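# Move wooden block from bench onto cart floor

## Task

Lift the wooden block from the bench and lay it flat on the floor of the cart, at the end with the handle, next to the profiles. The drop flap must stay open, and anything already in place must still be in place at the end. Finish with both grippers empty and clear of the cart, released and backed away, touching nothing, with the robot upright and not leaning or fallen.

## Robot and tools

Robot: a Rainbow Robotics RB-Y1. It has a wheeled base (two drive wheels, two rear casters, no sideways motion), a folding leg and torso, a head camera and two 7-joint arms. Each arm has a parallel gripper and a wrist camera whose case sticks out sideways and can bump things. The base is 0.58 m wide. It reaches 0.10 m ahead of the drive axle and 0.57 m behind it, and sweeps a 0.58 m radius when it spins in place.

Frames, all in metres. Base frame: origin on the floor between the drive wheels, x forward, y left, z up. The chest, left_hand and right_hand lines are printed in this frame. A hand point sits between the finger pads, 0.03 m short of the tips. The fingers point along the hand's -z axis and close along its x axis. base_odometry uses the base frame as it was at the scene's start and only counts wheel rotation, so slip shows up as travel. Its heading is in rad, positive to the left.

Tool move: performs one action and returns the state plus images from the cameras named in "cameras" (head_camera, left_wrist_camera, right_wrist_camera, or "all"). A move with no action just reports. An action may hold:
- "base": {x_m_s, turn_rad_s, for_s}. These are velocities, not a destination. x_m_s is forward speed in m/s, 0.005 to 1.5 either sign, or 0. turn_rad_s is left-positive yaw rate, 0.02 to 1.509 either sign, or 0. for_s is 0.1 to 5 s. Any omitted velocity is 0. Distance is roughly speed times duration. Acceleration is about 0.4 m/s² (0.5 rad/s² when turning), and coasting to rest can take up to about 3 s.
- "joints": absolute targets keyed by joint name, in rad (grippers in m of pad opening, 0 to 0.1). Torso: torso_squat_rad 0 to 1.2, torso_shift_rad -0.3 to 0.6, torso_pitch_rad -0.2 to 1.4 (positive bows forward), torso_yaw_rad -1.5 to 1.5 (positive left; lift both arms out by 0.2 rad or more first). Combined limits also apply: squat+shift<=1.52; squat-shift+pitch<=1.57; shift+0.5pitch-0.4squat<=0.7; shift+0.3pitch-0.5squat<=0.39. Arm joints, with left ranges: shoulder_pitch ±2.356 (negative swings forward and up); left shoulder_roll 0 to 3.141 (right is -3.141 to 0, outward in both cases); shoulder_yaw ±2.094; elbow -2.617 to 0.01 (negative bends); forearm_roll ±3.141; wrist_pitch -1.57 to 1.919; hand_roll ±2.705. Head: head_pan_rad ±0.523 (left positive), head_tilt_rad -0.35 to 1.57 (down positive).
- "target": an absolute hand pose for one arm. Give side ("left"/"right"), x, y, z in the base frame (m, -3 to 3), and quat_wxyz in the same form the hand lines print. It is solved once into joint angles, so the hand follows a curved path. Split long moves into several steps. It cannot be mixed with base or joints, and is refused while any earlier motion still runs.
- "min_time_s" (0.1 to 8): the shortest duration for the arm, head and torso motions.
- "contact_limits": gripper current caps in mA, 200 to 672.5 (the default). Lower caps mean softer grip force. A cap stays until you change it.
With blocking true or omitted, the call returns when everything is at rest. With false, it returns within about half a second. A later move overrides only the keys it names.

Tool wait(seconds 0 to 10, cameras) lets time pass and returns the state early once motions finish. Tool stop(cameras) brakes all running motions. zoom_image(camera, region [x0,y0,x1,y1] in pixels, at most 504 per side) enlarges part of that camera's latest image. read_manual only gives licence text. finished_scene(scene) closes the current scene; pass that scene's number.

Results: base_status, joint_status, left_hand_status and right_hand_status read done, moving, off_target, reached, short (with the error), refused (with a reason), stopped, not_followed, time_out, contact_stop, limit_stop_at_<name>, torque_fault, or limit_stop_at_motor_heat. A refusal or an unrequested stop cancels the rest of that reply's calls. The torso or an arm stopping on contact freezes its whole joint group. lidar_m lists 12 ranges at 30-degree steps counter-clockwise from straight ahead, at 0.23 m height; "-" means nothing was seen. motor_effort gives wheel load in percent. Readings that stay high at rest mean the base is pushing on something. Wrist force and torque, joint torques and external torques reveal contact or load, but they carry offsets. Motor temperatures warn of heating: a MOTOR HOT line appears at 65 °C and the brakes lock at 80 °C. on_its_own reports motions that you did not command.

Gripping: command an opening at least 0.005 m narrower than the object. Off_target on a closed gripper is then normal. Each arm is rated for 3 kg.

Avoid: dropping the block or releasing it while it moves; collisions or hard shoves against furniture; driving fast into things. Don't bow or squat quickly with outstretched arms or a load, since the robot can tip. Keep the arms from striking or squeezing each other (about 0.5 rad of outward shoulder roll keeps the hands apart), and don't close a gripper on the other hand. Avoid torque faults (load limits: 65.8 N m at the shoulders, 33.8 at the elbow, 23.5 at the wrist joints) and long stretched holds that overheat motors. The scene keeps running while you think.

Each tool is called after "Request:" as a command line: name --argument value for each argument, lists and objects as JSON in quotes; but a table of rows of numbers goes row by row, as --pt "numbers of a row", without its own name.

## Session

Request:
move --joints '{"head_tilt_rad": 0.8}' --cameras '["head_camera"]'

Request:
move --joints '{"head_tilt_rad": 0.7, "head_pan_rad": 0.52}' --cameras '["head_camera"]'

Request:
move --joints '{"head_tilt_rad": 0.7, "head_pan_rad": -0.52}' --cameras '["head_camera"]'

Scene clock: 0.93 s.
Joint torques (N m): left_arm=[-1.63 -0.91 0.64 -0.38 -0.08 -0.68 0.04] | right_arm=[-3.68 -0.55 -0.61 -1.36 -0.08 -0.48 -0.02]
External joint torques (N m): left_arm=[-0.25 -1.05 0.63 0.17 -0.09 -0.25 0.04] | right_arm=[-0.09 0.57 -0.57 0.28 -0.14 0.12 -0.04]
Motor temperatures (°C): left_arm=[30 28 32 36 34 33 38] | right_arm=[34 30 32 30 35 36 34]
Wrist force (N): left_arm=[-0.4 1.7 -7.7] | right_arm=[-2.6 0.6 -4.2]
Wrist torque (N m): left_arm=[-0.31 0.12 0.09] | right_arm=[-0.03 -0.11 -0.10]
Wrist force, peak (N): left_arm=[0.1 1.6 -7.9] | right_arm=[-2.9 0.8 -5.4]
move: done
base_odometry: x=+0.000 y=+0.000 heading=+0.000
lidar_m: 0.74 1.03 1.55 4.57 1.51 1.08 1.03 1.09 1.42 3.61 1.10 0.78
base_status: not commanded
joint_positions: torso_squat_rad=+0.350 torso_shift_rad=+0.000 torso_pitch_rad=+0.000 torso_yaw_rad=+0.000 left_shoulder_pitch_rad=+0.037 left_shoulder_roll_rad=+0.004 left_shoulder_yaw_rad=-0.043 left_elbow_rad=-0.196 left_forearm_roll_rad=-0.014 left_wrist_pitch_rad=+0.002 left_hand_roll_rad=+0.027 left_gripper_m=+0.099 right_shoulder_pitch_rad=-0.040 right_shoulder_roll_rad=-0.021 right_shoulder_yaw_rad=-0.018 right_elbow_rad=-0.235 right_forearm_roll_rad=+0.049 right_wrist_pitch_rad=-0.014 right_hand_roll_rad=+0.035 right_gripper_m=+0.099 head_pan_rad=+0.000 head_tilt_rad=+0.800
joint_status: all done
wheel_motors_off: 0
motor_effort: left_wheel=+0(1) right_wheel=+0(2)
chest: x=-0.2280 y=+0.0001 z=+1.2475 quat_wxyz=(+1.000, +0.000, +0.000, +0.000) (m; base frame)
left_hand: x=-0.1598 y=+0.2200 z=+0.5653 quat_wxyz=(+0.997, +0.000, -0.079, -0.009) (m; base frame)
right_hand: x=-0.0823 y=-0.2360 z=+0.5770 quat_wxyz=(+0.989, -0.016, -0.142, +0.041) (m; base frame)
pictures: head_camera
camera_calibration:
head_camera: T_world_to_cam=[[-0.00443635, -0.999504, -0.0311766, 0.0434261], [-0.676342, 0.0259634, -0.73613, 0.977865], [0.736575, 0.0178203, -0.676122, 1.07557], [0, 0, 0, 1]] pos_world=[-0.130674, -0.00115112, 1.44841]

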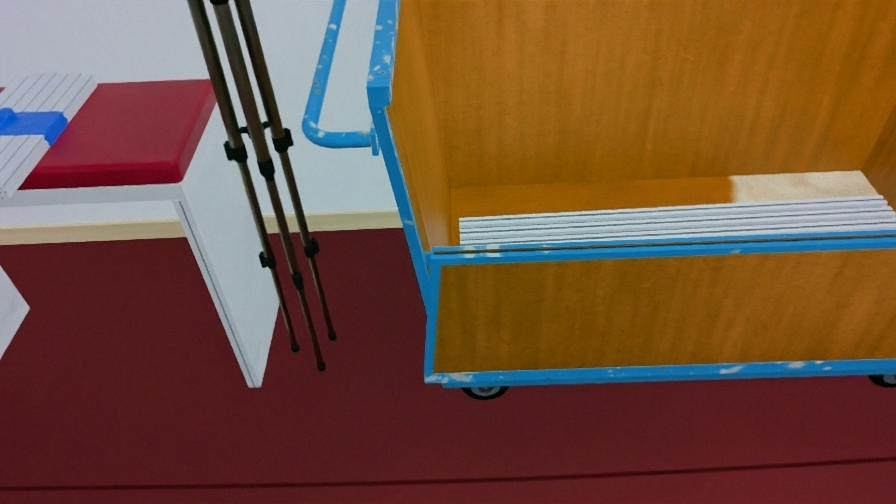

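Scene clock: 1.93 s.
Joint torques (N m): left_arm=[-1.54 -0.57 0.84 -0.46 -0.01 -0.65 -0.03] | right_arm=[-3.74 -0.73 -0.5 -1.37 -0.01 -0.44 -0.03]
External joint torques (N m): left_arm=[-0.15 -0.72 0.82 0.1 -0.01 -0.23 -0.02] | right_arm=[-0.14 0.39 -0.46 0.27 -0.07 0.16 -0.04]
Wrist force (N): left_arm=[-0.4 1.5 -7.7] | right_arm=[-2.9 1.1 -4.5]
Wrist torque (N m): left_arm=[-0.28 0.11 0.08] | right_arm=[-0.11 -0.12 -0.09]
Wrist force, peak (N): left_arm=[-0.7 1.3 -8.3] | right_arm=[-2.9 1.1 -5.3]
move: done
base_odometry: x=+0.000 y=+0.000 heading=+0.000
lidar_m: 0.74 1.03 1.57 4.56 1.54 1.08 1.02 1.09 1.45 3.60 1.10 0.79
base_status: not commanded
joint_positions: torso_squat_rad=+0.350 torso_shift_rad=+0.000 torso_pitch_rad=+0.000 torso_yaw_rad=+0.000 left_shoulder_pitch_rad=+0.037 left_shoulder_roll_rad=+0.004 left_shoulder_yaw_rad=-0.043 left_elbow_rad=-0.196 left_forearm_roll_rad=-0.014 left_wrist_pitch_rad=+0.002 left_hand_roll_rad=+0.027 left_gripper_m=+0.099 right_shoulder_pitch_rad=-0.040 right_shoulder_roll_rad=-0.021 right_shoulder_yaw_rad=-0.018 right_elbow_rad=-0.235 right_forearm_roll_rad=+0.049 right_wrist_pitch_rad=-0.014 right_hand_roll_rad=+0.035 right_gripper_m=+0.099 head_pan_rad=+0.520 head_tilt_rad=+0.700
joint_status: all done
wheel_motors_off: 0
motor_effort: left_wheel=+0(1) right_wheel=+0(2)
chest: x=-0.2280 y=+0.0001 z=+1.2475 quat_wxyz=(+1.000, +0.000, +0.000, +0.000) (m; base frame)
left_hand: x=-0.1598 y=+0.2200 z=+0.5653 quat_wxyz=(+0.997, +0.000, -0.079, -0.009) (m; base frame)
right_hand: x=-0.0823 y=-0.2360 z=+0.5770 quat_wxyz=(+0.989, -0.016, -0.142, +0.041) (m; base frame)
pictures: head_camera
camera_calibration:
head_camera: T_world_to_cam=[[0.495443, -0.868071, -0.0314483, 0.146782], [-0.533229, -0.275356, -0.799904, 1.09972], [0.685714, 0.413076, -0.599304, 0.953836], [0, 0, 0, 1]] pos_world=[-0.14038, 0.0362239, 1.45592]

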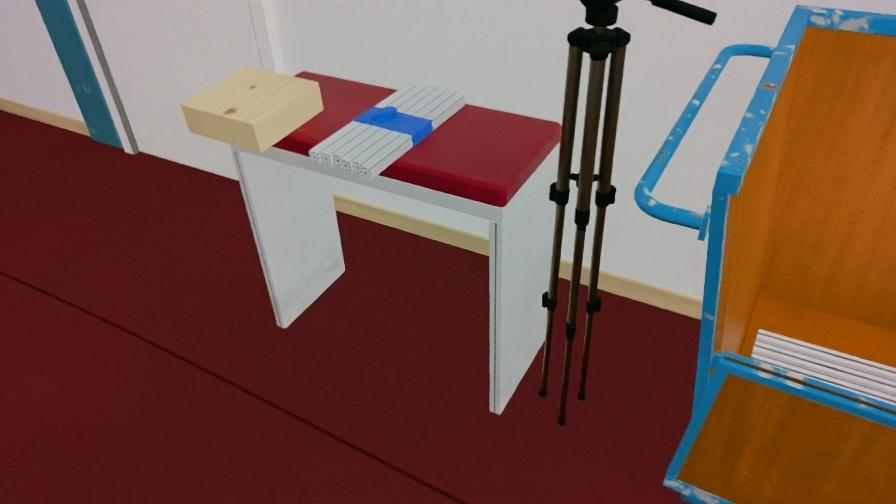

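Scene clock: 3.30 s.
Joint torques (N m): left_arm=[-1.75 -0.7 0.75 -0.42 -0.07 -0.56 -0.04] | right_arm=[-3.42 -0.66 -0.83 -1.49 -0.01 -0.54 0]
External joint torques (N m): left_arm=[-0.37 -0.85 0.74 0.13 -0.07 -0.13 -0.03] | right_arm=[0.18 0.46 -0.79 0.14 -0.07 0.06 -0.02]
Wrist force (N): left_arm=[0.0 1.3 -7.4] | right_arm=[-2.5 1.0 -4.8]
Wrist torque (N m): left_arm=[-0.31 0.15 0.06] | right_arm=[-0.05 -0.05 -0.09]
Wrist force, peak (N): left_arm=[0.3 1.8 -8.1] | right_arm=[-2.9 1.1 -5.5]
move: done
base_odometry: x=+0.000 y=+0.000 heading=+0.000
lidar_m: 0.74 1.02 1.55 4.57 1.52 1.08 1.03 1.08 1.44 3.60 1.10 0.77
base_status: not commanded
joint_positions: torso_squat_rad=+0.350 torso_shift_rad=+0.000 torso_pitch_rad=+0.000 torso_yaw_rad=+0.000 left_shoulder_pitch_rad=+0.037 left_shoulder_roll_rad=+0.004 left_shoulder_yaw_rad=-0.043 left_elbow_rad=-0.196 left_forearm_roll_rad=-0.014 left_wrist_pitch_rad=+0.002 left_hand_roll_rad=+0.027 left_gripper_m=+0.099 right_shoulder_pitch_rad=-0.040 right_shoulder_roll_rad=-0.021 right_shoulder_yaw_rad=-0.018 right_elbow_rad=-0.235 right_forearm_roll_rad=+0.049 right_wrist_pitch_rad=-0.014 right_hand_roll_rad=+0.035 right_gripper_m=+0.099 head_pan_rad=-0.520 head_tilt_rad=+0.700
joint_status: all done
wheel_motors_off: 0
motor_effort: left_wheel=+1(1) right_wheel=+2(2)
chest: x=-0.2280 y=+0.0001 z=+1.2475 quat_wxyz=(+1.000, +0.000, +0.000, +0.000) (m; base frame)
left_hand: x=-0.1598 y=+0.2200 z=+0.5653 quat_wxyz=(+0.997, +0.000, -0.079, -0.009) (m; base frame)
right_hand: x=-0.0823 y=-0.2360 z=+0.5770 quat_wxyz=(+0.989, -0.016, -0.142, +0.041) (m; base frame)
pictures: head_camera
camera_calibration:
head_camera: T_world_to_cam=[[-0.497734, -0.866759, -0.031459, -0.057845], [-0.507354, 0.320382, -0.799967, 1.10502], [0.703457, -0.38221, -0.599219, 0.957513], [0, 0, 0, 1]] pos_world=[-0.141724, -0.0381954, 1.45592]

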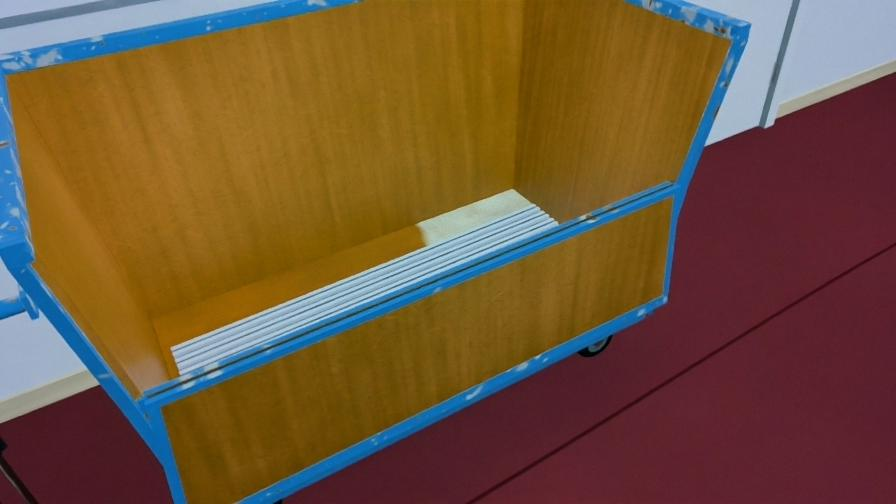

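Request:
move --joints '{"head_tilt_rad": 0.6, "head_pan_rad": 0.52, "torso_squat_rad": 0.0}' --cameras '["head_camera"]'

Request:
zoom_image --camera "head_camera" --region '[100, 60, 604, 344]'

Request:
move --joints '{"head_tilt_rad": 0.8, "head_pan_rad": -0.3}' --cameras '["head_camera"]'

Request:
zoom_image --camera "head_camera" --region '[100, 60, 604, 344]'

Scene clock: 18.77 s.
Joint torques (N m): left_arm=[-1.26 -0.85 0.25 -0.54 -0.12 -0.67 -0.07] | right_arm=[-3.71 -0.31 -0.4 -1.36 -0.05 -0.54 -0.01]
External joint torques (N m): left_arm=[0.12 -1 0.24 0.02 -0.12 -0.25 -0.06] | right_arm=[-0.12 0.81 -0.35 0.27 -0.11 0.05 -0.03]
Wrist force (N): left_arm=[0.1 1.6 -7.3] | right_arm=[-2.6 1.2 -4.8]
Wrist torque (N m): left_arm=[-0.35 0.19 0.09] | right_arm=[-0.09 -0.08 -0.11]
Wrist force, peak (N): left_arm=[0.2 1.5 -8.5] | right_arm=[-2.6 1.6 -5.5]
move: done
base_odometry: x=+0.000 y=+0.000 heading=+0.000
lidar_m: 0.74 1.03 1.55 4.58 1.51 1.08 1.02 1.07 1.44 3.61 1.10 0.78
base_status: not commanded
joint_positions: torso_squat_rad=+0.000 torso_shift_rad=+0.000 torso_pitch_rad=+0.000 torso_yaw_rad=+0.000 left_shoulder_pitch_rad=+0.037 left_shoulder_roll_rad=+0.004 left_shoulder_yaw_rad=-0.043 left_elbow_rad=-0.196 left_forearm_roll_rad=-0.014 left_wrist_pitch_rad=+0.002 left_hand_roll_rad=+0.027 left_gripper_m=+0.099 right_shoulder_pitch_rad=-0.040 right_shoulder_roll_rad=-0.021 right_shoulder_yaw_rad=-0.018 right_elbow_rad=-0.235 right_forearm_roll_rad=+0.049 right_wrist_pitch_rad=-0.014 right_hand_roll_rad=+0.035 right_gripper_m=+0.099 head_pan_rad=+0.520 head_tilt_rad=+0.600
joint_status: all done
wheel_motors_off: 0
motor_effort: left_wheel=+0(1) right_wheel=+1(3)
chest: x=-0.2279 y=+0.0001 z=+1.2899 quat_wxyz=(+1.000, +0.000, +0.000, +0.000) (m; base frame)
left_hand: x=-0.1598 y=+0.2200 z=+0.6077 quat_wxyz=(+0.997, +0.000, -0.079, -0.009) (m; base frame)
right_hand: x=-0.0824 y=-0.2360 z=+0.6195 quat_wxyz=(+0.989, -0.016, -0.142, +0.041) (m; base frame)
pictures: head_camera
camera_calibration:
head_camera: T_world_to_cam=[[0.498224, -0.866476, -0.0315167, 0.148728], [-0.461444, -0.234206, -0.855697, 1.23164], [0.734059, 0.440872, -0.516517, 0.865898], [0, 0, 0, 1]] pos_world=[-0.141388, 0.0355767, 1.50585]

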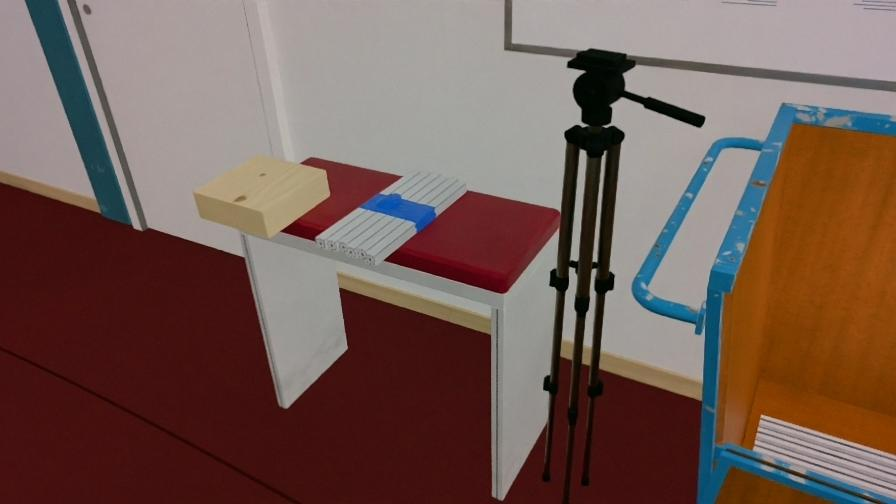

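Scaled by 1.000.

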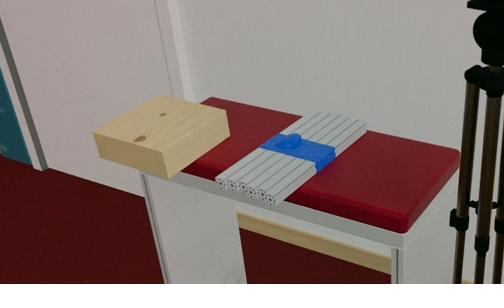

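Scene clock: 19.97 s.
Joint torques (N m): left_arm=[-1.45 -0.8 0.77 -0.34 -0.04 -0.73 -0.05] | right_arm=[-3.73 -0.66 -0.62 -1.35 0.04 -0.58 -0.01]
External joint torques (N m): left_arm=[-0.07 -0.94 0.76 0.21 -0.04 -0.31 -0.04] | right_arm=[-0.13 0.46 -0.57 0.28 -0.02 0.01 -0.02]
Wrist force (N): left_arm=[0.0 1.2 -8.0] | right_arm=[-2.7 1.0 -5.3]
Wrist torque (N m): left_arm=[-0.30 0.18 0.09] | right_arm=[-0.08 -0.10 -0.11]
Wrist force, peak (N): left_arm=[0.1 1.3 -8.6] | right_arm=[-2.9 0.8 -5.3]
move: done
base_odometry: x=+0.000 y=+0.000 heading=+0.000
lidar_m: 0.74 1.02 1.56 4.56 1.53 1.07 1.03 1.08 1.44 3.60 1.10 0.78
base_status: not commanded
joint_positions: torso_squat_rad=+0.000 torso_shift_rad=+0.000 torso_pitch_rad=+0.000 torso_yaw_rad=+0.000 left_shoulder_pitch_rad=+0.037 left_shoulder_roll_rad=+0.004 left_shoulder_yaw_rad=-0.043 left_elbow_rad=-0.196 left_forearm_roll_rad=-0.014 left_wrist_pitch_rad=+0.002 left_hand_roll_rad=+0.027 left_gripper_m=+0.099 right_shoulder_pitch_rad=-0.040 right_shoulder_roll_rad=-0.021 right_shoulder_yaw_rad=-0.018 right_elbow_rad=-0.235 right_forearm_roll_rad=+0.049 right_wrist_pitch_rad=-0.014 right_hand_roll_rad=+0.035 right_gripper_m=+0.099 head_pan_rad=-0.300 head_tilt_rad=+0.800
joint_status: all done
wheel_motors_off: 0
motor_effort: left_wheel=+0(1) right_wheel=+2(2)
chest: x=-0.2279 y=+0.0001 z=+1.2899 quat_wxyz=(+1.000, +0.000, +0.000, +0.000) (m; base frame)
left_hand: x=-0.1598 y=+0.2200 z=+0.6077 quat_wxyz=(+0.997, +0.000, -0.079, -0.009) (m; base frame)
right_hand: x=-0.0824 y=-0.2360 z=+0.6195 quat_wxyz=(+0.989, -0.016, -0.142, +0.041) (m; base frame)
pictures: head_camera
camera_calibration:
head_camera: T_world_to_cam=[[-0.299611, -0.953555, -0.031074, -0.0161964], [-0.638577, 0.224629, -0.736044, 1.01681], [0.708839, -0.200684, -0.67622, 1.09874], [0, 0, 0, 1]] pos_world=[-0.13437, -0.0233506, 1.49091]

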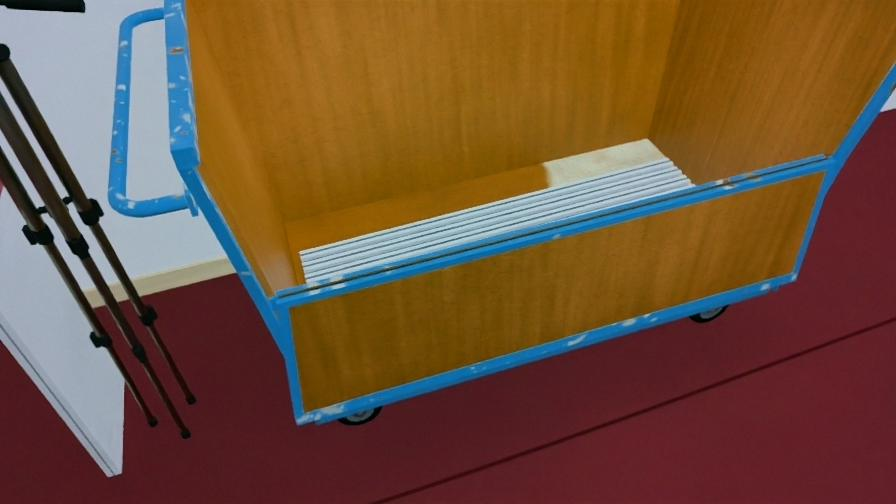

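Scaled by 1.000.

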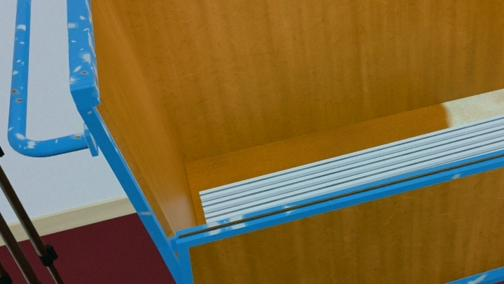

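Request:
move --joints '{"head_tilt_rad": 0.35, "head_pan_rad": 0.0, "torso_pitch_rad": 0.7, "left_shoulder_pitch_rad":-0.6, "right_shoulder_pitch_rad":-0.6}' --cameras '["head_camera"]'

Scene clock: 27.67 s.
Joint torques (N m): left_arm=[0.45 -2.95 0.41 0.65 -0.08 -0.37 -0.05] | right_arm=[1.21 1.95 -0.25 0.44 -0.07 -0.36 0.04]
External joint torques (N m): left_arm=[-0.62 -0.72 0.6 0.25 -0.07 -0.12 -0.04] | right_arm=[0.42 0.73 -0.37 0.37 -0.1 -0.06 0.03]
Wrist force (N): left_arm=[-0.3 1.6 -7.7] | right_arm=[-1.5 0.5 -5.6]
Wrist torque (N m): left_arm=[-0.31 0.07 0.06] | right_arm=[-0.04 -0.03 -0.11]
Wrist force, peak (N): left_arm=[-0.5 1.7 -8.3] | right_arm=[-5.1 1.6 -4.6]
move: done
base_odometry: x=+0.000 y=+0.000 heading=+0.000
lidar_m: 0.75 1.04 1.56 4.57 1.52 1.09 1.02 1.07 1.44 3.61 1.10 0.77
base_status: not commanded
joint_positions: torso_squat_rad=+0.000 torso_shift_rad=+0.000 torso_pitch_rad=+0.700 torso_yaw_rad=+0.000 left_shoulder_pitch_rad=-0.600 left_shoulder_roll_rad=+0.004 left_shoulder_yaw_rad=-0.043 left_elbow_rad=-0.196 left_forearm_roll_rad=-0.014 left_wrist_pitch_rad=+0.002 left_hand_roll_rad=+0.027 left_gripper_m=+0.099 right_shoulder_pitch_rad=-0.600 right_shoulder_roll_rad=-0.021 right_shoulder_yaw_rad=-0.018 right_elbow_rad=-0.235 right_forearm_roll_rad=+0.049 right_wrist_pitch_rad=-0.014 right_hand_roll_rad=+0.035 right_gripper_m=+0.099 head_pan_rad=+0.000 head_tilt_rad=+0.350
joint_status: all done
wheel_motors_off: 0
motor_effort: left_wheel=-1(6) right_wheel=-2(6)
chest: x=-0.0286 y=+0.0001 z=+1.2172 quat_wxyz=(+0.939, +0.000, +0.343, +0.000) (m; base frame)
left_hand: x=+0.0093 y=+0.1581 z=+0.5157 quat_wxyz=(+0.993, -0.045, -0.030, -0.106) (m; base frame)
right_hand: x=+0.0353 y=-0.1723 z=+0.5153 quat_wxyz=(+0.990, +0.032, -0.059, +0.125) (m; base frame)
pictures: head_camera
camera_calibration:
head_camera: T_world_to_cam=[[-0.0120651, -0.999506, -0.0290219, 0.0399825], [-0.837497, 0.0259582, -0.545825, 0.889838], [0.546309, 0.0177203, -0.837396, 1.01663], [0, 0, 0, 1]] pos_world=[0.190324, -0.00115088, 1.33818]

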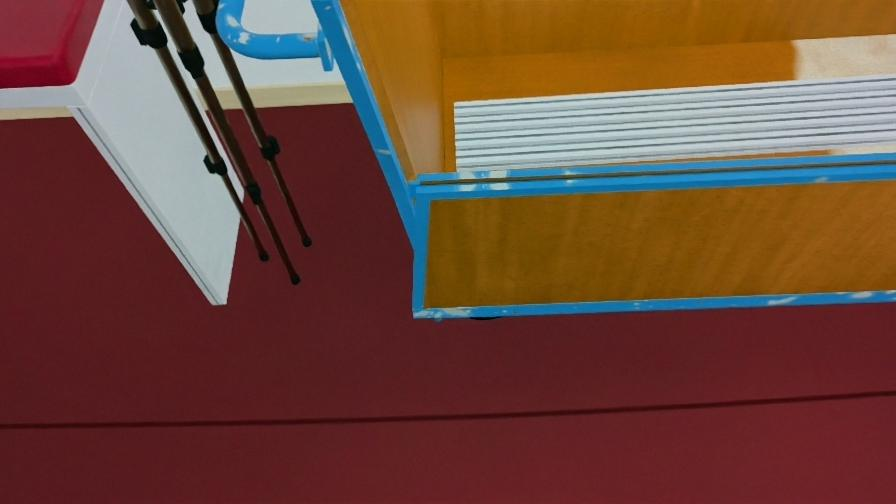

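Request:
move --joints '{"head_tilt_rad": 0.6, "torso_pitch_rad": 0.0,"torso_squat_rad":0.35, "left_shoulder_pitch_rad":0.0, "right_shoulder_pitch_rad":0.0, "right_elbow_rad":-0.6}'

Request:
move --base '{"turn_rad_s": 0.7, "for_s": 2.244}'

Request:
move --base '{"x_m_s": 0.4, "for_s": 3.4}'

Request:
move --base '{"turn_rad_s": -0.7, "for_s": 2.244}' --cameras '["head_camera"]'

Scene clock: 58.13 s.
Joint torques (N m): left_arm=[-2.24 -0.84 0.66 -0.87 -0.01 -0.71 -0.1] | right_arm=[-5.94 -0.59 -0.89 -4.99 -0.05 -1.14 -0.07]
External joint torques (N m): left_arm=[0.1 -0.99 0.65 0.06 -0.02 -0.22 -0.09] | right_arm=[-0.01 0.56 -0.75 -0.18 -0.18 0.01 -0.1]
Wrist force (N): left_arm=[-0.2 1.0 -7.7] | right_arm=[-4.2 1.6 -4.3]
Wrist torque (N m): left_arm=[-0.25 0.13 0.09] | right_arm=[-0.15 -0.17 -0.08]
Wrist force, peak (N): left_arm=[1.3 1.9 -8.4] | right_arm=[-5.0 1.3 -4.5]
move: done
base_odometry: x=+0.000 y=+0.000 heading=+0.000
lidar_m: 0.74 1.04 1.56 4.56 1.51 1.08 1.03 1.08 1.43 3.62 1.09 0.78
base_status: not commanded
joint_positions: torso_squat_rad=+0.350 torso_shift_rad=+0.000 torso_pitch_rad=+0.000 torso_yaw_rad=+0.000 left_shoulder_pitch_rad=+0.000 left_shoulder_roll_rad=+0.004 left_shoulder_yaw_rad=-0.043 left_elbow_rad=-0.196 left_forearm_roll_rad=-0.014 left_wrist_pitch_rad=+0.002 left_hand_roll_rad=+0.027 left_gripper_m=+0.099 right_shoulder_pitch_rad=+0.000 right_shoulder_roll_rad=-0.021 right_shoulder_yaw_rad=-0.018 right_elbow_rad=-0.600 right_forearm_roll_rad=+0.049 right_wrist_pitch_rad=-0.014 right_hand_roll_rad=+0.035 right_gripper_m=+0.099 head_pan_rad=+0.000 head_tilt_rad=+0.600
joint_status: all done
wheel_motors_off: 0
motor_effort: left_wheel=+1(5) right_wheel=+0(6)
chest: x=-0.2280 y=+0.0001 z=+1.2475 quat_wxyz=(+1.000, +0.000, +0.000, +0.000) (m; base frame)
left_hand: x=-0.1333 y=+0.2190 z=+0.5681 quat_wxyz=(+0.995, -0.001, -0.097, -0.015) (m; base frame)
right_hand: x=+0.0547 y=-0.2395 z=+0.6345 quat_wxyz=(+0.953, -0.025, -0.301, +0.035) (m; base frame)
pictures: none

Scene clock: 62.13 s.
Joint torques (N m): left_arm=[-2.3 -0.74 0.83 -1.09 -0.09 -0.72 -0.1] | right_arm=[-6.31 -0.76 -0.73 -4.85 -0.01 -1.1 -0.04]
External joint torques (N m): left_arm=[0.03 -0.89 0.82 -0.15 -0.09 -0.23 -0.09] | right_arm=[-0.38 0.39 -0.6 -0.04 -0.14 0.06 -0.07]
Wrist force (N): left_arm=[-0.7 1.0 -7.7] | right_arm=[-4.1 1.0 -4.2]
Wrist torque (N m): left_arm=[-0.22 0.08 0.12] | right_arm=[-0.09 -0.19 -0.11]
Wrist force, peak (N): left_arm=[-0.6 1.6 -8.4] | right_arm=[-5.1 1.1 -4.8]
move: done
base_odometry: x=+0.000 y=+0.000 heading=+1.563
lidar_m: 4.54 1.51 1.08 1.02 1.05 1.43 3.63 1.12 0.81 0.76 1.03 1.55
base_status: done (sent for 2.23 of 2.23 s)
joint_positions: torso_squat_rad=+0.350 torso_shift_rad=+0.000 torso_pitch_rad=+0.000 torso_yaw_rad=+0.000 left_shoulder_pitch_rad=+0.000 left_shoulder_roll_rad=+0.004 left_shoulder_yaw_rad=-0.043 left_elbow_rad=-0.196 left_forearm_roll_rad=-0.014 left_wrist_pitch_rad=+0.002 left_hand_roll_rad=+0.027 left_gripper_m=+0.099 right_shoulder_pitch_rad=+0.000 right_shoulder_roll_rad=-0.021 right_shoulder_yaw_rad=-0.018 right_elbow_rad=-0.600 right_forearm_roll_rad=+0.049 right_wrist_pitch_rad=-0.014 right_hand_roll_rad=+0.035 right_gripper_m=+0.099 head_pan_rad=+0.000 head_tilt_rad=+0.600
joint_status: not commanded
wheel_motors_off: 0
motor_effort: left_wheel=+6(34) right_wheel=+18(49)
chest: x=-0.2280 y=+0.0001 z=+1.2475 quat_wxyz=(+1.000, +0.000, +0.000, +0.000) (m; base frame)
left_hand: x=-0.1333 y=+0.2190 z=+0.5681 quat_wxyz=(+0.995, -0.001, -0.097, -0.015) (m; base frame)
right_hand: x=+0.0547 y=-0.2395 z=+0.6345 quat_wxyz=(+0.953, -0.025, -0.301, +0.035) (m; base frame)
pictures: none

Scene clock: 66.93 s.
Joint torques (N m): left_arm=[-2.06 -0.88 0.72 -0.96 -0.06 -0.64 0.03] | right_arm=[-5.52 -0.64 -0.42 -4.93 0 -1.19 0.01]
External joint torques (N m): left_arm=[0.28 -1.03 0.71 -0.03 -0.07 -0.15 0.04] | right_arm=[0.41 0.51 -0.29 -0.13 -0.13 -0.03 -0.02]
Wrist force (N): left_arm=[-1.0 1.3 -7.6] | right_arm=[-4.4 1.5 -4.0]
Wrist torque (N m): left_arm=[-0.34 0.08 0.08] | right_arm=[-0.17 -0.23 -0.07]
Wrist force, peak (N): left_arm=[-0.4 1.4 -8.5] | right_arm=[-4.7 1.5 -4.5]
move: done
base_odometry: x=+0.010 y=+1.360 heading=+1.564
lidar_m: 4.24 1.57 1.12 1.07 1.10 1.48 3.77 1.48 1.21 0.88 1.49 2.00
base_status: done (sent for 3.4 of 3.4 s)
joint_positions: torso_squat_rad=+0.350 torso_shift_rad=+0.000 torso_pitch_rad=+0.000 torso_yaw_rad=+0.000 left_shoulder_pitch_rad=+0.000 left_shoulder_roll_rad=+0.004 left_shoulder_yaw_rad=-0.043 left_elbow_rad=-0.196 left_forearm_roll_rad=-0.014 left_wrist_pitch_rad=+0.002 left_hand_roll_rad=+0.027 left_gripper_m=+0.099 right_shoulder_pitch_rad=+0.000 right_shoulder_roll_rad=-0.021 right_shoulder_yaw_rad=-0.018 right_elbow_rad=-0.600 right_forearm_roll_rad=+0.049 right_wrist_pitch_rad=-0.014 right_hand_roll_rad=+0.035 right_gripper_m=+0.099 head_pan_rad=+0.000 head_tilt_rad=+0.600
joint_status: not commanded
wheel_motors_off: 0
motor_effort: left_wheel=+17(46) right_wheel=-15(50)
chest: x=-0.2280 y=+0.0001 z=+1.2475 quat_wxyz=(+1.000, +0.000, +0.000, +0.000) (m; base frame)
left_hand: x=-0.1332 y=+0.2190 z=+0.5681 quat_wxyz=(+0.995, -0.001, -0.097, -0.015) (m; base frame)
right_hand: x=+0.0548 y=-0.2395 z=+0.6345 quat_wxyz=(+0.953, -0.025, -0.301, +0.035) (m; base frame)
pictures: none

Scene clock: 71.00 s.
Joint torques (N m): left_arm=[-2.12 -0.71 0.55 -0.95 0.02 -0.71 0.03] | right_arm=[-5.61 -0.84 -0.83 -4.82 0.06 -1.09 -0.01]
External joint torques (N m): left_arm=[0.21 -0.86 0.54 -0.02 0.02 -0.22 0.04] | right_arm=[0.32 0.31 -0.69 -0.02 -0.07 0.06 -0.04]
Wrist force (N): left_arm=[-0.1 1.3 -7.7] | right_arm=[-4.4 1.1 -3.8]
Wrist torque (N m): left_arm=[-0.29 0.15 0.08] | right_arm=[-0.11 -0.19 -0.09]
Wrist force, peak (N): left_arm=[0.0 1.9 -8.3] | right_arm=[-4.9 1.8 -4.4]
move: done
base_odometry: x=+0.010 y=+1.360 heading=+0.001
lidar_m: 0.87 1.50 2.01 4.24 1.57 1.12 1.06 1.13 1.48 3.78 1.45 1.19
base_status: done (sent for 2.23 of 2.23 s)
joint_positions: torso_squat_rad=+0.350 torso_shift_rad=+0.000 torso_pitch_rad=+0.000 torso_yaw_rad=+0.000 left_shoulder_pitch_rad=+0.000 left_shoulder_roll_rad=+0.004 left_shoulder_yaw_rad=-0.043 left_elbow_rad=-0.196 left_forearm_roll_rad=-0.014 left_wrist_pitch_rad=+0.002 left_hand_roll_rad=+0.027 left_gripper_m=+0.099 right_shoulder_pitch_rad=+0.000 right_shoulder_roll_rad=-0.021 right_shoulder_yaw_rad=-0.018 right_elbow_rad=-0.600 right_forearm_roll_rad=+0.049 right_wrist_pitch_rad=-0.014 right_hand_roll_rad=+0.035 right_gripper_m=+0.099 head_pan_rad=+0.000 head_tilt_rad=+0.600
joint_status: not commanded
wheel_motors_off: 0
motor_effort: left_wheel=+21(44) right_wheel=+3(52)
chest: x=-0.2280 y=+0.0001 z=+1.2475 quat_wxyz=(+1.000, +0.000, +0.000, +0.000) (m; base frame)
left_hand: x=-0.1332 y=+0.2190 z=+0.5681 quat_wxyz=(+0.995, -0.001, -0.097, -0.015) (m; base frame)
right_hand: x=+0.0547 y=-0.2394 z=+0.6345 quat_wxyz=(+0.953, -0.025, -0.301, +0.035) (m; base frame)
pictures: head_camera
camera_calibration:
head_camera: T_world_to_cam=[[0.00184319, -0.999504, -0.0314327, 0.0449903], [-0.516689, 0.02596, -0.85578, 1.18398], [0.856171, 0.0178183, -0.516385, 0.868942], [0, 0, 0, 1]] pos_world=[-0.132298, -0.00125112, 1.46335]

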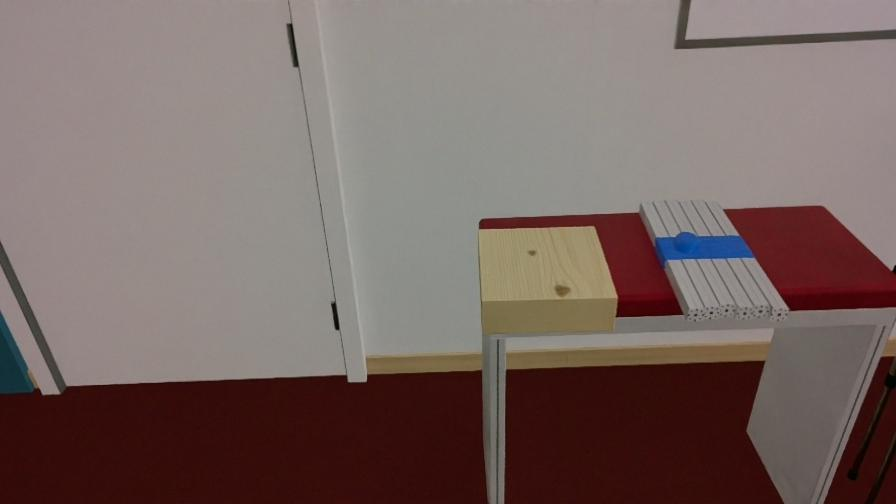

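Request:
move --joints '{"torso_squat_rad": 0.8, "torso_pitch_rad": 0.2, "head_tilt_rad":0.7,"head_pan_rad":-0.15}'

Request:
move --target '{"side":"right","x":0.345,"y":-0.155,"z":0.75,"quat_wxyz":[0.7071,0,-0.7071,0]}'

Request:
move --base '{"x_m_s": 0.2, "for_s": 1.75}' --cameras '["head_camera","right_wrist_camera"]'

Scene clock: 78.53 s.
Joint torques (N m): left_arm=[2.67 -0.85 0.76 1.29 -0.1 -0.22 0.07] | right_arm=[-0.62 -0.68 -0.88 -2.71 -0.05 -0.7 -0.06]
External joint torques (N m): left_arm=[-0.47 -0.99 0.75 0.06 -0.1 -0.12 0.07] | right_arm=[0.01 0.45 -0.64 0.2 -0.14 0.13 -0.08]
Wrist force (N): left_arm=[1.3 1.3 -7.5] | right_arm=[-3.7 1.7 -4.6]
Wrist torque (N m): left_arm=[-0.29 0.20 0.08] | right_arm=[-0.16 -0.18 -0.11]
Wrist force, peak (N): left_arm=[1.3 1.3 -8.6] | right_arm=[-4.7 1.8 -4.5]
move: done
base_odometry: x=+0.010 y=+1.360 heading=+0.001
lidar_m: 0.88 1.50 2.03 4.24 1.57 1.11 1.06 1.12 1.50 3.79 1.46 1.19
base_status: not commanded
joint_positions: torso_squat_rad=+0.800 torso_shift_rad=+0.000 torso_pitch_rad=+0.200 torso_yaw_rad=+0.000 left_shoulder_pitch_rad=+0.000 left_shoulder_roll_rad=+0.004 left_shoulder_yaw_rad=-0.043 left_elbow_rad=-0.196 left_forearm_roll_rad=-0.014 left_wrist_pitch_rad=+0.002 left_hand_roll_rad=+0.027 left_gripper_m=+0.099 right_shoulder_pitch_rad=+0.000 right_shoulder_roll_rad=-0.021 right_shoulder_yaw_rad=-0.018 right_elbow_rad=-0.600 right_forearm_roll_rad=+0.049 right_wrist_pitch_rad=-0.014 right_hand_roll_rad=+0.035 right_gripper_m=+0.099 head_pan_rad=-0.150 head_tilt_rad=+0.700
joint_status: all done
wheel_motors_off: 0
motor_effort: left_wheel=+21(23) right_wheel=+3(6)
chest: x=-0.1665 y=+0.0001 z=+1.0715 quat_wxyz=(+0.995, +0.000, +0.100, +0.000) (m; base frame)
left_hand: x=-0.2086 y=+0.2190 z=+0.3868 quat_wxyz=(+1.000, -0.002, +0.003, -0.015) (m; base frame)
right_hand: x=-0.0112 y=-0.2395 z=+0.4146 quat_wxyz=(+0.978, -0.022, -0.205, +0.037) (m; base frame)
pictures: none

Scene clock: 79.80 s.
Joint torques (N m): left_arm=[2.5 -0.74 0.66 1.34 -0.07 -0.28 -0.08] | right_arm=[-9.82 1.55 -0.44 -8.96 0.66 -1.41 -0.26]
External joint torques (N m): left_arm=[-0.64 -0.88 0.65 0.11 -0.07 -0.19 -0.08] | right_arm=[1.14 0.81 -0.47 0.02 0.04 0.27 -0.31]
Wrist force (N): left_arm=[1.4 1.5 -6.8] | right_arm=[-6.9 0.6 1.5]
Wrist torque (N m): left_arm=[-0.33 0.30 0.07] | right_arm=[-0.11 -0.35 -0.23]
Wrist force, peak (N): left_arm=[1.7 0.9 -8.3] | right_arm=[-7.4 1.1 -4.2]
move: done
base_odometry: x=+0.010 y=+1.360 heading=+0.001
lidar_m: 0.87 1.49 2.04 4.23 1.57 1.11 1.06 1.12 1.49 3.79 1.47 1.18
base_status: not commanded
joint_positions: torso_squat_rad=+0.800 torso_shift_rad=+0.000 torso_pitch_rad=+0.200 torso_yaw_rad=+0.000 left_shoulder_pitch_rad=+0.000 left_shoulder_roll_rad=+0.004 left_shoulder_yaw_rad=-0.043 left_elbow_rad=-0.196 left_forearm_roll_rad=-0.014 left_wrist_pitch_rad=+0.002 left_hand_roll_rad=+0.027 left_gripper_m=+0.099 right_shoulder_pitch_rad=-0.279 right_shoulder_roll_rad=+0.000 right_shoulder_yaw_rad=+0.145 right_elbow_rad=-1.113 right_forearm_roll_rad=-0.549 right_wrist_pitch_rad=-0.457 right_hand_roll_rad=+0.499 right_gripper_m=+0.099 head_pan_rad=-0.150 head_tilt_rad=+0.700
joint_status: all done
wheel_motors_off: 0
motor_effort: left_wheel=+21(23) right_wheel=+2(9)
chest: x=-0.1665 y=+0.0001 z=+1.0715 quat_wxyz=(+0.995, +0.000, +0.100, +0.000) (m; base frame)
left_hand: x=-0.2086 y=+0.2190 z=+0.3868 quat_wxyz=(+1.000, -0.002, +0.003, -0.015) (m; base frame)
right_hand: x=+0.3451 y=-0.1548 z=+0.7500 quat_wxyz=(+0.706, +0.003, -0.708, +0.002) (m; base frame)
right_hand_status: reached (checked arc, planned for 0.8 s): 0 mm and 0.4 deg off.
pictures: none

Scene clock: 82.43 s.
Joint torques (N m): left_arm=[3.05 -0.61 0.92 1.13 -0.1 -0.38 0] | right_arm=[-11.18 1.43 0.1 -9.35 0.81 -1.78 -0.24]
External joint torques (N m): left_arm=[-0.09 -0.75 0.91 -0.09 -0.1 -0.29 0] | right_arm=[-0.23 0.69 0.07 -0.37 0.19 -0.1 -0.29]
Wrist force (N): left_arm=[0.8 1.0 -7.8] | right_arm=[-7.3 1.1 1.4]
Wrist torque (N m): left_arm=[-0.25 0.21 0.08] | right_arm=[-0.18 -0.41 -0.23]
Wrist force, peak (N): left_arm=[0.6 1.0 -8.4] | right_arm=[-7.9 0.4 1.6]
move: done
base_odometry: x=+0.363 y=+1.360 heading=+0.001
lidar_m: 0.52 1.14 1.56 3.98 2.09 1.50 1.41 1.47 1.98 1.62 0.94 1.07
base_status: done (sent for 1.77 of 1.77 s)
joint_positions: torso_squat_rad=+0.800 torso_shift_rad=+0.000 torso_pitch_rad=+0.200 torso_yaw_rad=+0.000 left_shoulder_pitch_rad=+0.000 left_shoulder_roll_rad=+0.004 left_shoulder_yaw_rad=-0.043 left_elbow_rad=-0.196 left_forearm_roll_rad=-0.014 left_wrist_pitch_rad=+0.002 left_hand_roll_rad=+0.027 left_gripper_m=+0.099 right_shoulder_pitch_rad=-0.278 right_shoulder_roll_rad=+0.000 right_shoulder_yaw_rad=+0.145 right_elbow_rad=-1.113 right_forearm_roll_rad=-0.549 right_wrist_pitch_rad=-0.457 right_hand_roll_rad=+0.499 right_gripper_m=+0.099 head_pan_rad=-0.150 head_tilt_rad=+0.700
joint_status: not commanded
wheel_motors_off: 0
motor_effort: left_wheel=-8(48) right_wheel=+10(42)
chest: x=-0.1665 y=+0.0001 z=+1.0715 quat_wxyz=(+0.995, +0.000, +0.100, +0.000) (m; base frame)
left_hand: x=-0.2086 y=+0.2190 z=+0.3868 quat_wxyz=(+1.000, -0.002, +0.003, -0.015) (m; base frame)
right_hand: x=+0.3450 y=-0.1548 z=+0.7498 quat_wxyz=(+0.706, +0.003, -0.708, +0.002) (m; base frame)
pictures: head_camera, right_wrist_camera
camera_calibration:
head_camera: T_world_to_cam=[[-0.153856, -0.988093, -0.000949219, -0.0158203], [-0.736133, 0.115264, -0.66695, 0.81667], [0.659118, -0.101915, -0.745102, 0.955655], [0, 0, 0, 1]] pos_world=[-0.0311449, -0.0123687, 1.25672]
right_wrist_camera: T_world_to_cam=[[0.0289193, -0.0278769, -0.999193, 0.733581], [-0.512252, 0.85796, -0.0387625, 0.365661], [0.858348, 0.51296, 0.0105316, -0.152377], [0, 0, 0, 1]] pos_world=[0.296888, -0.215109, 0.748768]

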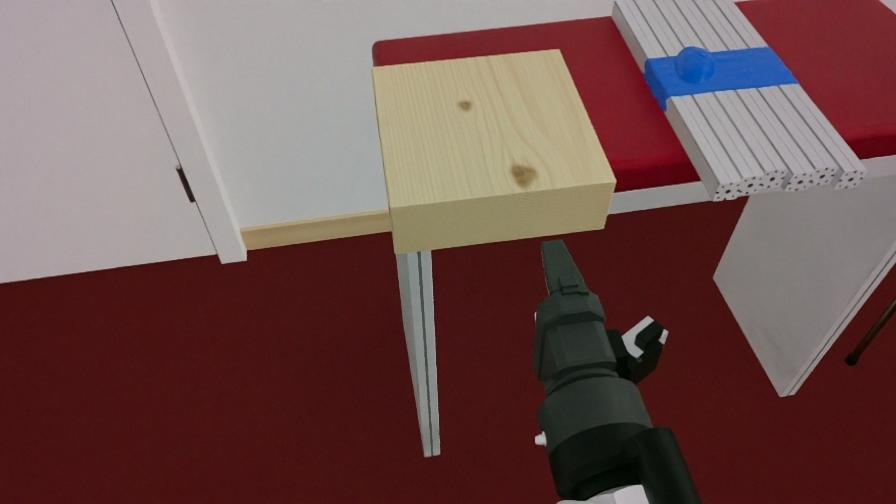

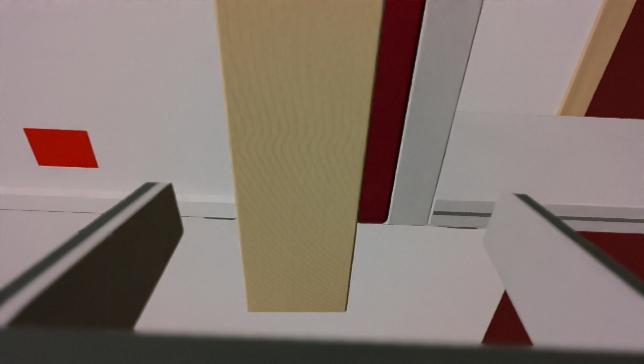

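Request:
move --target '{"side":"right","x":0.345,"y":-0.139,"z":0.765,"quat_wxyz":[0.7071,0,-0.7071,0]}' --cameras '["right_wrist_camera"]'

Request:
move --base '{"x_m_s": 0.1, "for_s": 0.8}' --cameras '["head_camera","right_wrist_camera"]'

Scene clock: 88.27 s.
Joint torques (N m): left_arm=[2.97 -0.73 0.61 1.22 -0.03 -0.31 0.11] | right_arm=[-10.78 1.87 -0.01 -9.93 0.74 -1.55 -0.22]
External joint torques (N m): left_arm=[-0.17 -0.87 0.6 -0.01 -0.03 -0.21 0.11] | right_arm=[0.1 0.51 -0.03 -0.71 0.02 -0.07 -0.27]
Wrist force (N): left_arm=[1.0 1.5 -7.8] | right_arm=[-7.1 0.8 1.6]
Wrist torque (N m): left_arm=[-0.28 0.22 0.09] | right_arm=[-0.18 -0.40 -0.23]
Wrist force, peak (N): left_arm=[1.0 1.4 -8.6] | right_arm=[-8.3 0.5 1.0]
move: done
base_odometry: x=+0.363 y=+1.360 heading=+0.001
lidar_m: 0.53 1.14 1.56 4.00 2.09 1.49 1.41 1.48 1.98 1.64 0.94 1.06
base_status: not commanded
joint_positions: torso_squat_rad=+0.800 torso_shift_rad=+0.000 torso_pitch_rad=+0.200 torso_yaw_rad=+0.000 left_shoulder_pitch_rad=+0.000 left_shoulder_roll_rad=+0.004 left_shoulder_yaw_rad=-0.043 left_elbow_rad=-0.196 left_forearm_roll_rad=-0.014 left_wrist_pitch_rad=+0.002 left_hand_roll_rad=+0.027 left_gripper_m=+0.099 right_shoulder_pitch_rad=-0.263 right_shoulder_roll_rad=+0.000 right_shoulder_yaw_rad=+0.206 right_elbow_rad=-1.194 right_forearm_roll_rad=-0.739 right_wrist_pitch_rad=-0.436 right_hand_roll_rad=+0.688 right_gripper_m=+0.099 head_pan_rad=-0.150 head_tilt_rad=+0.700
joint_status: all done
wheel_motors_off: 0
motor_effort: left_wheel=-8(9) right_wheel=+10(11)
chest: x=-0.1665 y=+0.0001 z=+1.0715 quat_wxyz=(+0.995, +0.000, +0.100, +0.000) (m; base frame)
left_hand: x=-0.2086 y=+0.2190 z=+0.3868 quat_wxyz=(+1.000, -0.002, +0.003, -0.015) (m; base frame)
right_hand: x=+0.3450 y=-0.1389 z=+0.7648 quat_wxyz=(+0.706, +0.003, -0.708, +0.002) (m; base frame)
right_hand_status: reached (checked arc, planned for 0.4 s): 0 mm and 0.5 deg off.
pictures: right_wrist_camera
camera_calibration:
right_wrist_camera: T_world_to_cam=[[0.0304051, -0.0278166, -0.999151, 0.748554], [-0.512492, 0.857784, -0.0394765, 0.353235], [0.858153, 0.513257, 0.0118253, -0.161653], [0, 0, 0, 1]] pos_world=[0.296993, -0.199208, 0.763774]

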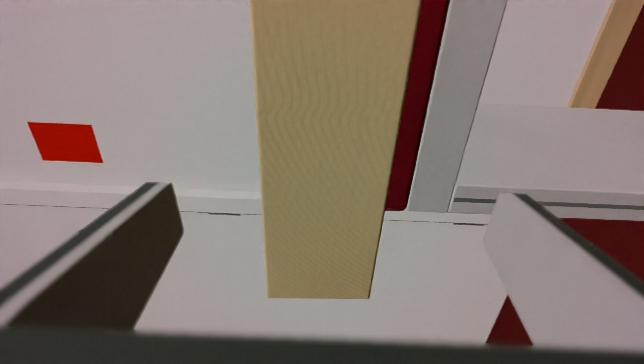

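Scene clock: 89.67 s.
Joint torques (N m): left_arm=[3.03 -0.69 0.78 1.26 -0.16 -0.32 -0.09] | right_arm=[-11.17 2 0.11 -10.02 0.87 -1.45 -0.2]
External joint torques (N m): left_arm=[-0.11 -0.83 0.77 0.03 -0.16 -0.22 -0.09] | right_arm=[-0.29 0.64 0.1 -0.8 0.15 0.04 -0.25]
Wrist force (N): left_arm=[0.5 1.2 -7.3] | right_arm=[-6.8 0.5 0.9]
Wrist torque (N m): left_arm=[-0.28 0.14 0.10] | right_arm=[-0.12 -0.36 -0.22]
Wrist force, peak (N): left_arm=[0.7 0.9 -8.5] | right_arm=[-7.9 0.6 1.0]
move: done
base_odometry: x=+0.443 y=+1.360 heading=+0.000
lidar_m: 0.45 1.07 1.44 3.71 2.21 1.57 1.49 1.56 2.08 1.29 0.90 1.08
base_status: done (sent for 0.8 of 0.8 s)
joint_positions: torso_squat_rad=+0.800 torso_shift_rad=+0.000 torso_pitch_rad=+0.200 torso_yaw_rad=+0.000 left_shoulder_pitch_rad=+0.000 left_shoulder_roll_rad=+0.004 left_shoulder_yaw_rad=-0.043 left_elbow_rad=-0.196 left_forearm_roll_rad=-0.014 left_wrist_pitch_rad=+0.002 left_hand_roll_rad=+0.027 left_gripper_m=+0.099 right_shoulder_pitch_rad=-0.263 right_shoulder_roll_rad=+0.000 right_shoulder_yaw_rad=+0.206 right_elbow_rad=-1.194 right_forearm_roll_rad=-0.739 right_wrist_pitch_rad=-0.436 right_hand_roll_rad=+0.688 right_gripper_m=+0.099 head_pan_rad=-0.150 head_tilt_rad=+0.700
joint_status: not commanded
wheel_motors_off: 0
motor_effort: left_wheel=-9(24) right_wheel=+9(33)
chest: x=-0.1665 y=+0.0001 z=+1.0715 quat_wxyz=(+0.995, +0.000, +0.100, +0.000) (m; base frame)
left_hand: x=-0.2086 y=+0.2190 z=+0.3868 quat_wxyz=(+1.000, -0.002, +0.003, -0.015) (m; base frame)
right_hand: x=+0.3449 y=-0.1389 z=+0.7647 quat_wxyz=(+0.706, +0.003, -0.708, +0.002) (m; base frame)
pictures: head_camera, right_wrist_camera
camera_calibration:
head_camera: T_world_to_cam=[[-0.153856, -0.988093, -0.000949219, -0.0158203], [-0.736133, 0.115264, -0.66695, 0.81667], [0.659118, -0.101915, -0.745102, 0.955655], [0, 0, 0, 1]] pos_world=[-0.0311449, -0.0123687, 1.25672]
right_wrist_camera: T_world_to_cam=[[0.0302685, -0.0277809, -0.999156, 0.748508], [-0.512499, 0.857784, -0.0393758, 0.353105], [0.858154, 0.513259, 0.0117262, -0.16149], [0, 0, 0, 1]] pos_world=[0.296893, -0.199208, 0.763673]

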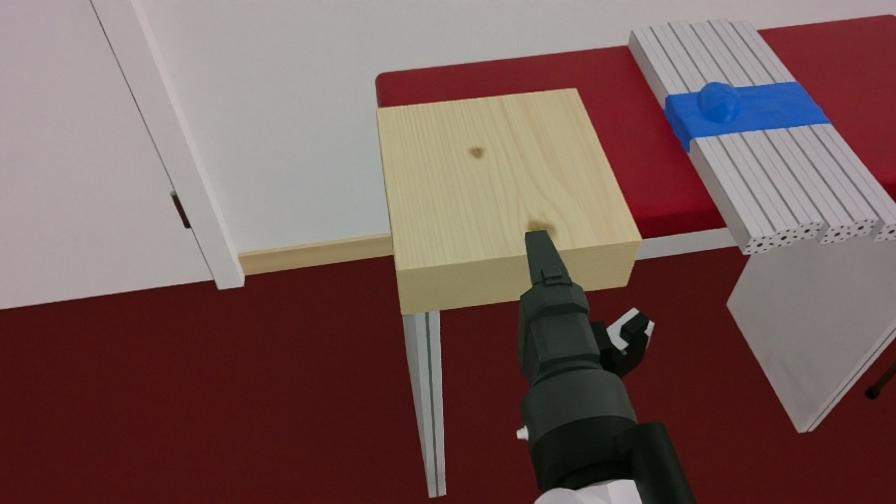

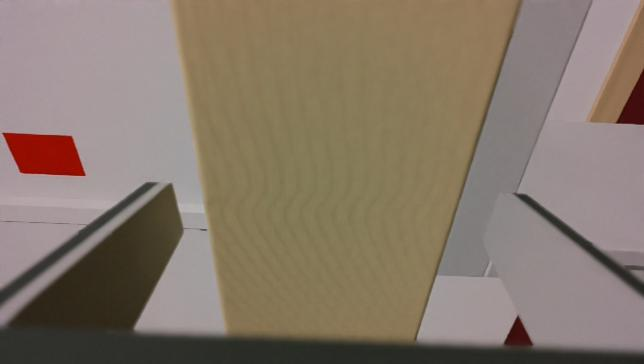

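Request:
move --base '{"x_m_s": 0.05, "for_s": 1.0}' --cameras '["head_camera","right_wrist_camera"]'

Scene clock: 92.97 s.
Joint torques (N m): left_arm=[3.02 -0.96 0.36 1.26 -0.09 -0.37 -0.05] | right_arm=[-11.16 2.11 -0.2 -9.95 0.95 -1.55 -0.21]
External joint torques (N m): left_arm=[-0.12 -1.1 0.34 0.03 -0.09 -0.28 -0.05] | right_arm=[-0.29 0.75 -0.22 -0.73 0.23 -0.07 -0.26]
Wrist force (N): left_arm=[0.2 1.3 -7.6] | right_arm=[-7.5 0.7 1.1]
Wrist torque (N m): left_arm=[-0.30 0.10 0.11] | right_arm=[-0.16 -0.43 -0.23]
Wrist force, peak (N): left_arm=[0.9 1.4 -8.7] | right_arm=[-7.8 0.4 1.1]
move: done
base_odometry: x=+0.493 y=+1.360 heading=-0.001
lidar_m: 0.39 1.03 1.37 3.53 2.29 1.62 1.54 1.62 2.16 1.27 0.87 1.08
base_status: done (sent for 1 of 1 s)
joint_positions: torso_squat_rad=+0.800 torso_shift_rad=+0.000 torso_pitch_rad=+0.200 torso_yaw_rad=+0.000 left_shoulder_pitch_rad=+0.000 left_shoulder_roll_rad=+0.004 left_shoulder_yaw_rad=-0.043 left_elbow_rad=-0.196 left_forearm_roll_rad=-0.014 left_wrist_pitch_rad=+0.002 left_hand_roll_rad=+0.027 left_gripper_m=+0.099 right_shoulder_pitch_rad=-0.263 right_shoulder_roll_rad=+0.000 right_shoulder_yaw_rad=+0.206 right_elbow_rad=-1.194 right_forearm_roll_rad=-0.739 right_wrist_pitch_rad=-0.436 right_hand_roll_rad=+0.688 right_gripper_m=+0.099 head_pan_rad=-0.150 head_tilt_rad=+0.700
joint_status: not commanded
wheel_motors_off: 0
motor_effort: left_wheel=-9(25) right_wheel=+9(31)
chest: x=-0.1665 y=+0.0001 z=+1.0715 quat_wxyz=(+0.995, +0.000, +0.100, +0.000) (m; base frame)
left_hand: x=-0.2086 y=+0.2190 z=+0.3868 quat_wxyz=(+1.000, -0.002, +0.003, -0.015) (m; base frame)
right_hand: x=+0.3449 y=-0.1389 z=+0.7647 quat_wxyz=(+0.706, +0.003, -0.708, +0.002) (m; base frame)
pictures: head_camera, right_wrist_camera
camera_calibration:
head_camera: T_world_to_cam=[[-0.153866, -0.988091, -0.000958417, -0.015809], [-0.736131, 0.115278, -0.66695, 0.81667], [0.659118, -0.101916, -0.745102, 0.955655], [0, 0, 0, 1]] pos_world=[-0.031145, -0.0123686, 1.25672]
right_wrist_camera: T_world_to_cam=[[0.0302685, -0.0277809, -0.999156, 0.748508], [-0.512499, 0.857784, -0.0393758, 0.353105], [0.858154, 0.513259, 0.0117262, -0.16149], [0, 0, 0, 1]] pos_world=[0.296893, -0.199208, 0.763673]

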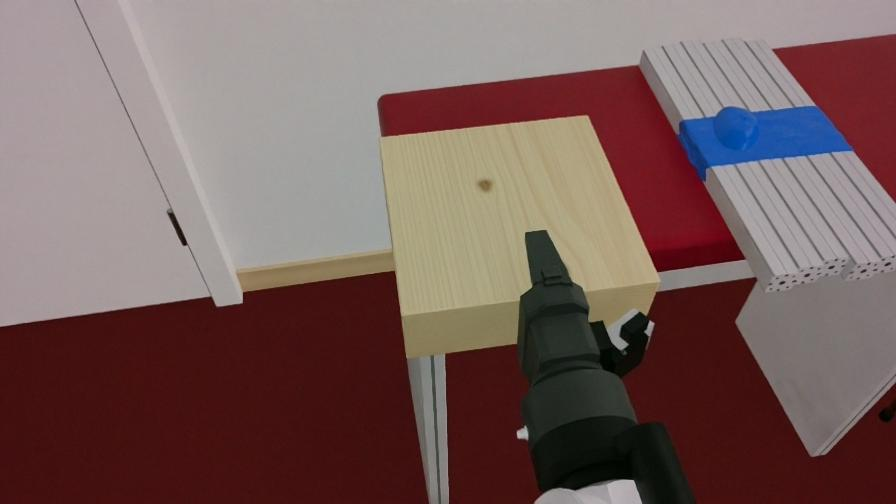

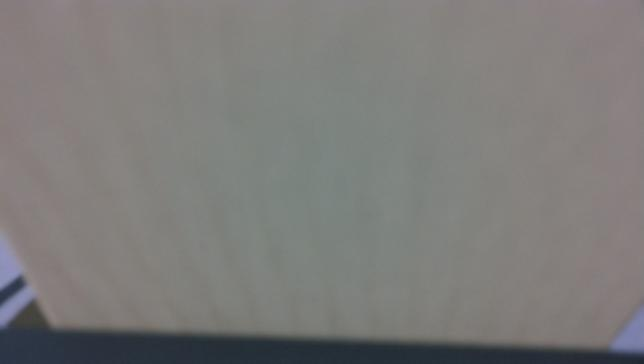

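Request:
move --joints '{"right_gripper_m":0.03}' --cameras '["head_camera","right_wrist_camera"]'

Scene clock: 94.97 s.
Joint torques (N m): left_arm=[3.1 -0.63 0.71 1.31 -0.12 -0.37 -0.08] | right_arm=[-10.27 1.7 -0.26 -8.1 0.71 -0.65 -0.13]
External joint torques (N m): left_arm=[-0.04 -0.77 0.69 0.08 -0.12 -0.28 -0.08] | right_arm=[0.61 0.35 -0.27 1.12 -0.01 0.83 -0.18]
Wrist force (N): left_arm=[0.9 1.4 -8.4] | right_arm=[-3.5 0.9 2.8]
Wrist torque (N m): left_arm=[-0.30 0.18 0.12] | right_arm=[-0.10 -0.83 -0.34]
Wrist force, peak (N): left_arm=[0.9 1.1 -8.5] | right_arm=[-7.8 0.8 0.8]
move: off_target
base_odometry: x=+0.493 y=+1.360 heading=-0.001
lidar_m: 0.39 1.02 1.38 3.54 2.29 1.61 1.54 1.61 2.14 1.28 0.87 1.08
base_status: not commanded
joint_positions: torso_squat_rad=+0.800 torso_shift_rad=+0.000 torso_pitch_rad=+0.200 torso_yaw_rad=+0.000 left_shoulder_pitch_rad=+0.000 left_shoulder_roll_rad=+0.004 left_shoulder_yaw_rad=-0.043 left_elbow_rad=-0.196 left_forearm_roll_rad=-0.014 left_wrist_pitch_rad=+0.002 left_hand_roll_rad=+0.027 left_gripper_m=+0.099 right_shoulder_pitch_rad=-0.263 right_shoulder_roll_rad=+0.000 right_shoulder_yaw_rad=+0.206 right_elbow_rad=-1.195 right_forearm_roll_rad=-0.739 right_wrist_pitch_rad=-0.436 right_hand_roll_rad=+0.688 right_gripper_m=+0.076 head_pan_rad=-0.150 head_tilt_rad=+0.700
joint_status: right_gripper_m off_target (ended at +0.076, target +0.030)
wheel_motors_off: 0
motor_effort: left_wheel=-10(10) right_wheel=+10(11)
chest: x=-0.1665 y=+0.0001 z=+1.0715 quat_wxyz=(+0.995, +0.000, +0.100, +0.000) (m; base frame)
left_hand: x=-0.2086 y=+0.2190 z=+0.3868 quat_wxyz=(+1.000, -0.002, +0.003, -0.015) (m; base frame)
right_hand: x=+0.3450 y=-0.1389 z=+0.7651 quat_wxyz=(+0.705, +0.003, -0.709, +0.002) (m; base frame)
pictures: head_camera, right_wrist_camera
camera_calibration:
head_camera: T_world_to_cam=[[-0.153866, -0.988091, -0.000959417, -0.0158231], [-0.736088, 0.115271, -0.666999, 0.816659], [0.659166, -0.101922, -0.745058, 0.955667], [0, 0, 0, 1]] pos_world=[-0.031245, -0.0123686, 1.25672]
right_wrist_camera: T_world_to_cam=[[0.0311044, -0.0276391, -0.999134, 0.748571], [-0.512344, 0.857863, -0.0396811, 0.353372], [0.858217, 0.513135, 0.0125226, -0.162233], [0, 0, 0, 1]] pos_world=[0.296995, -0.199208, 0.763977]

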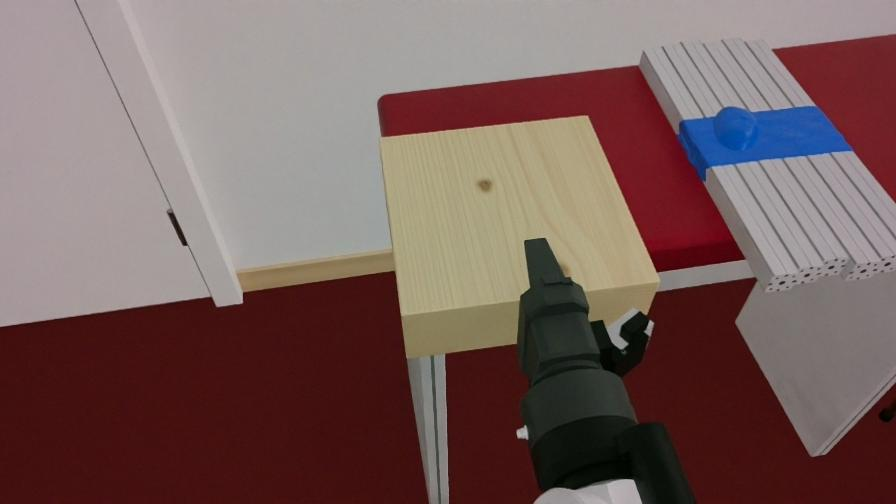

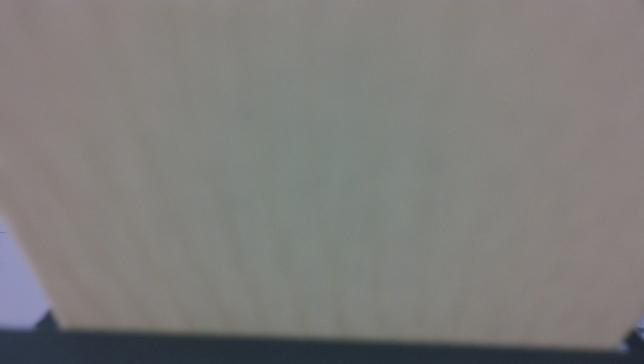

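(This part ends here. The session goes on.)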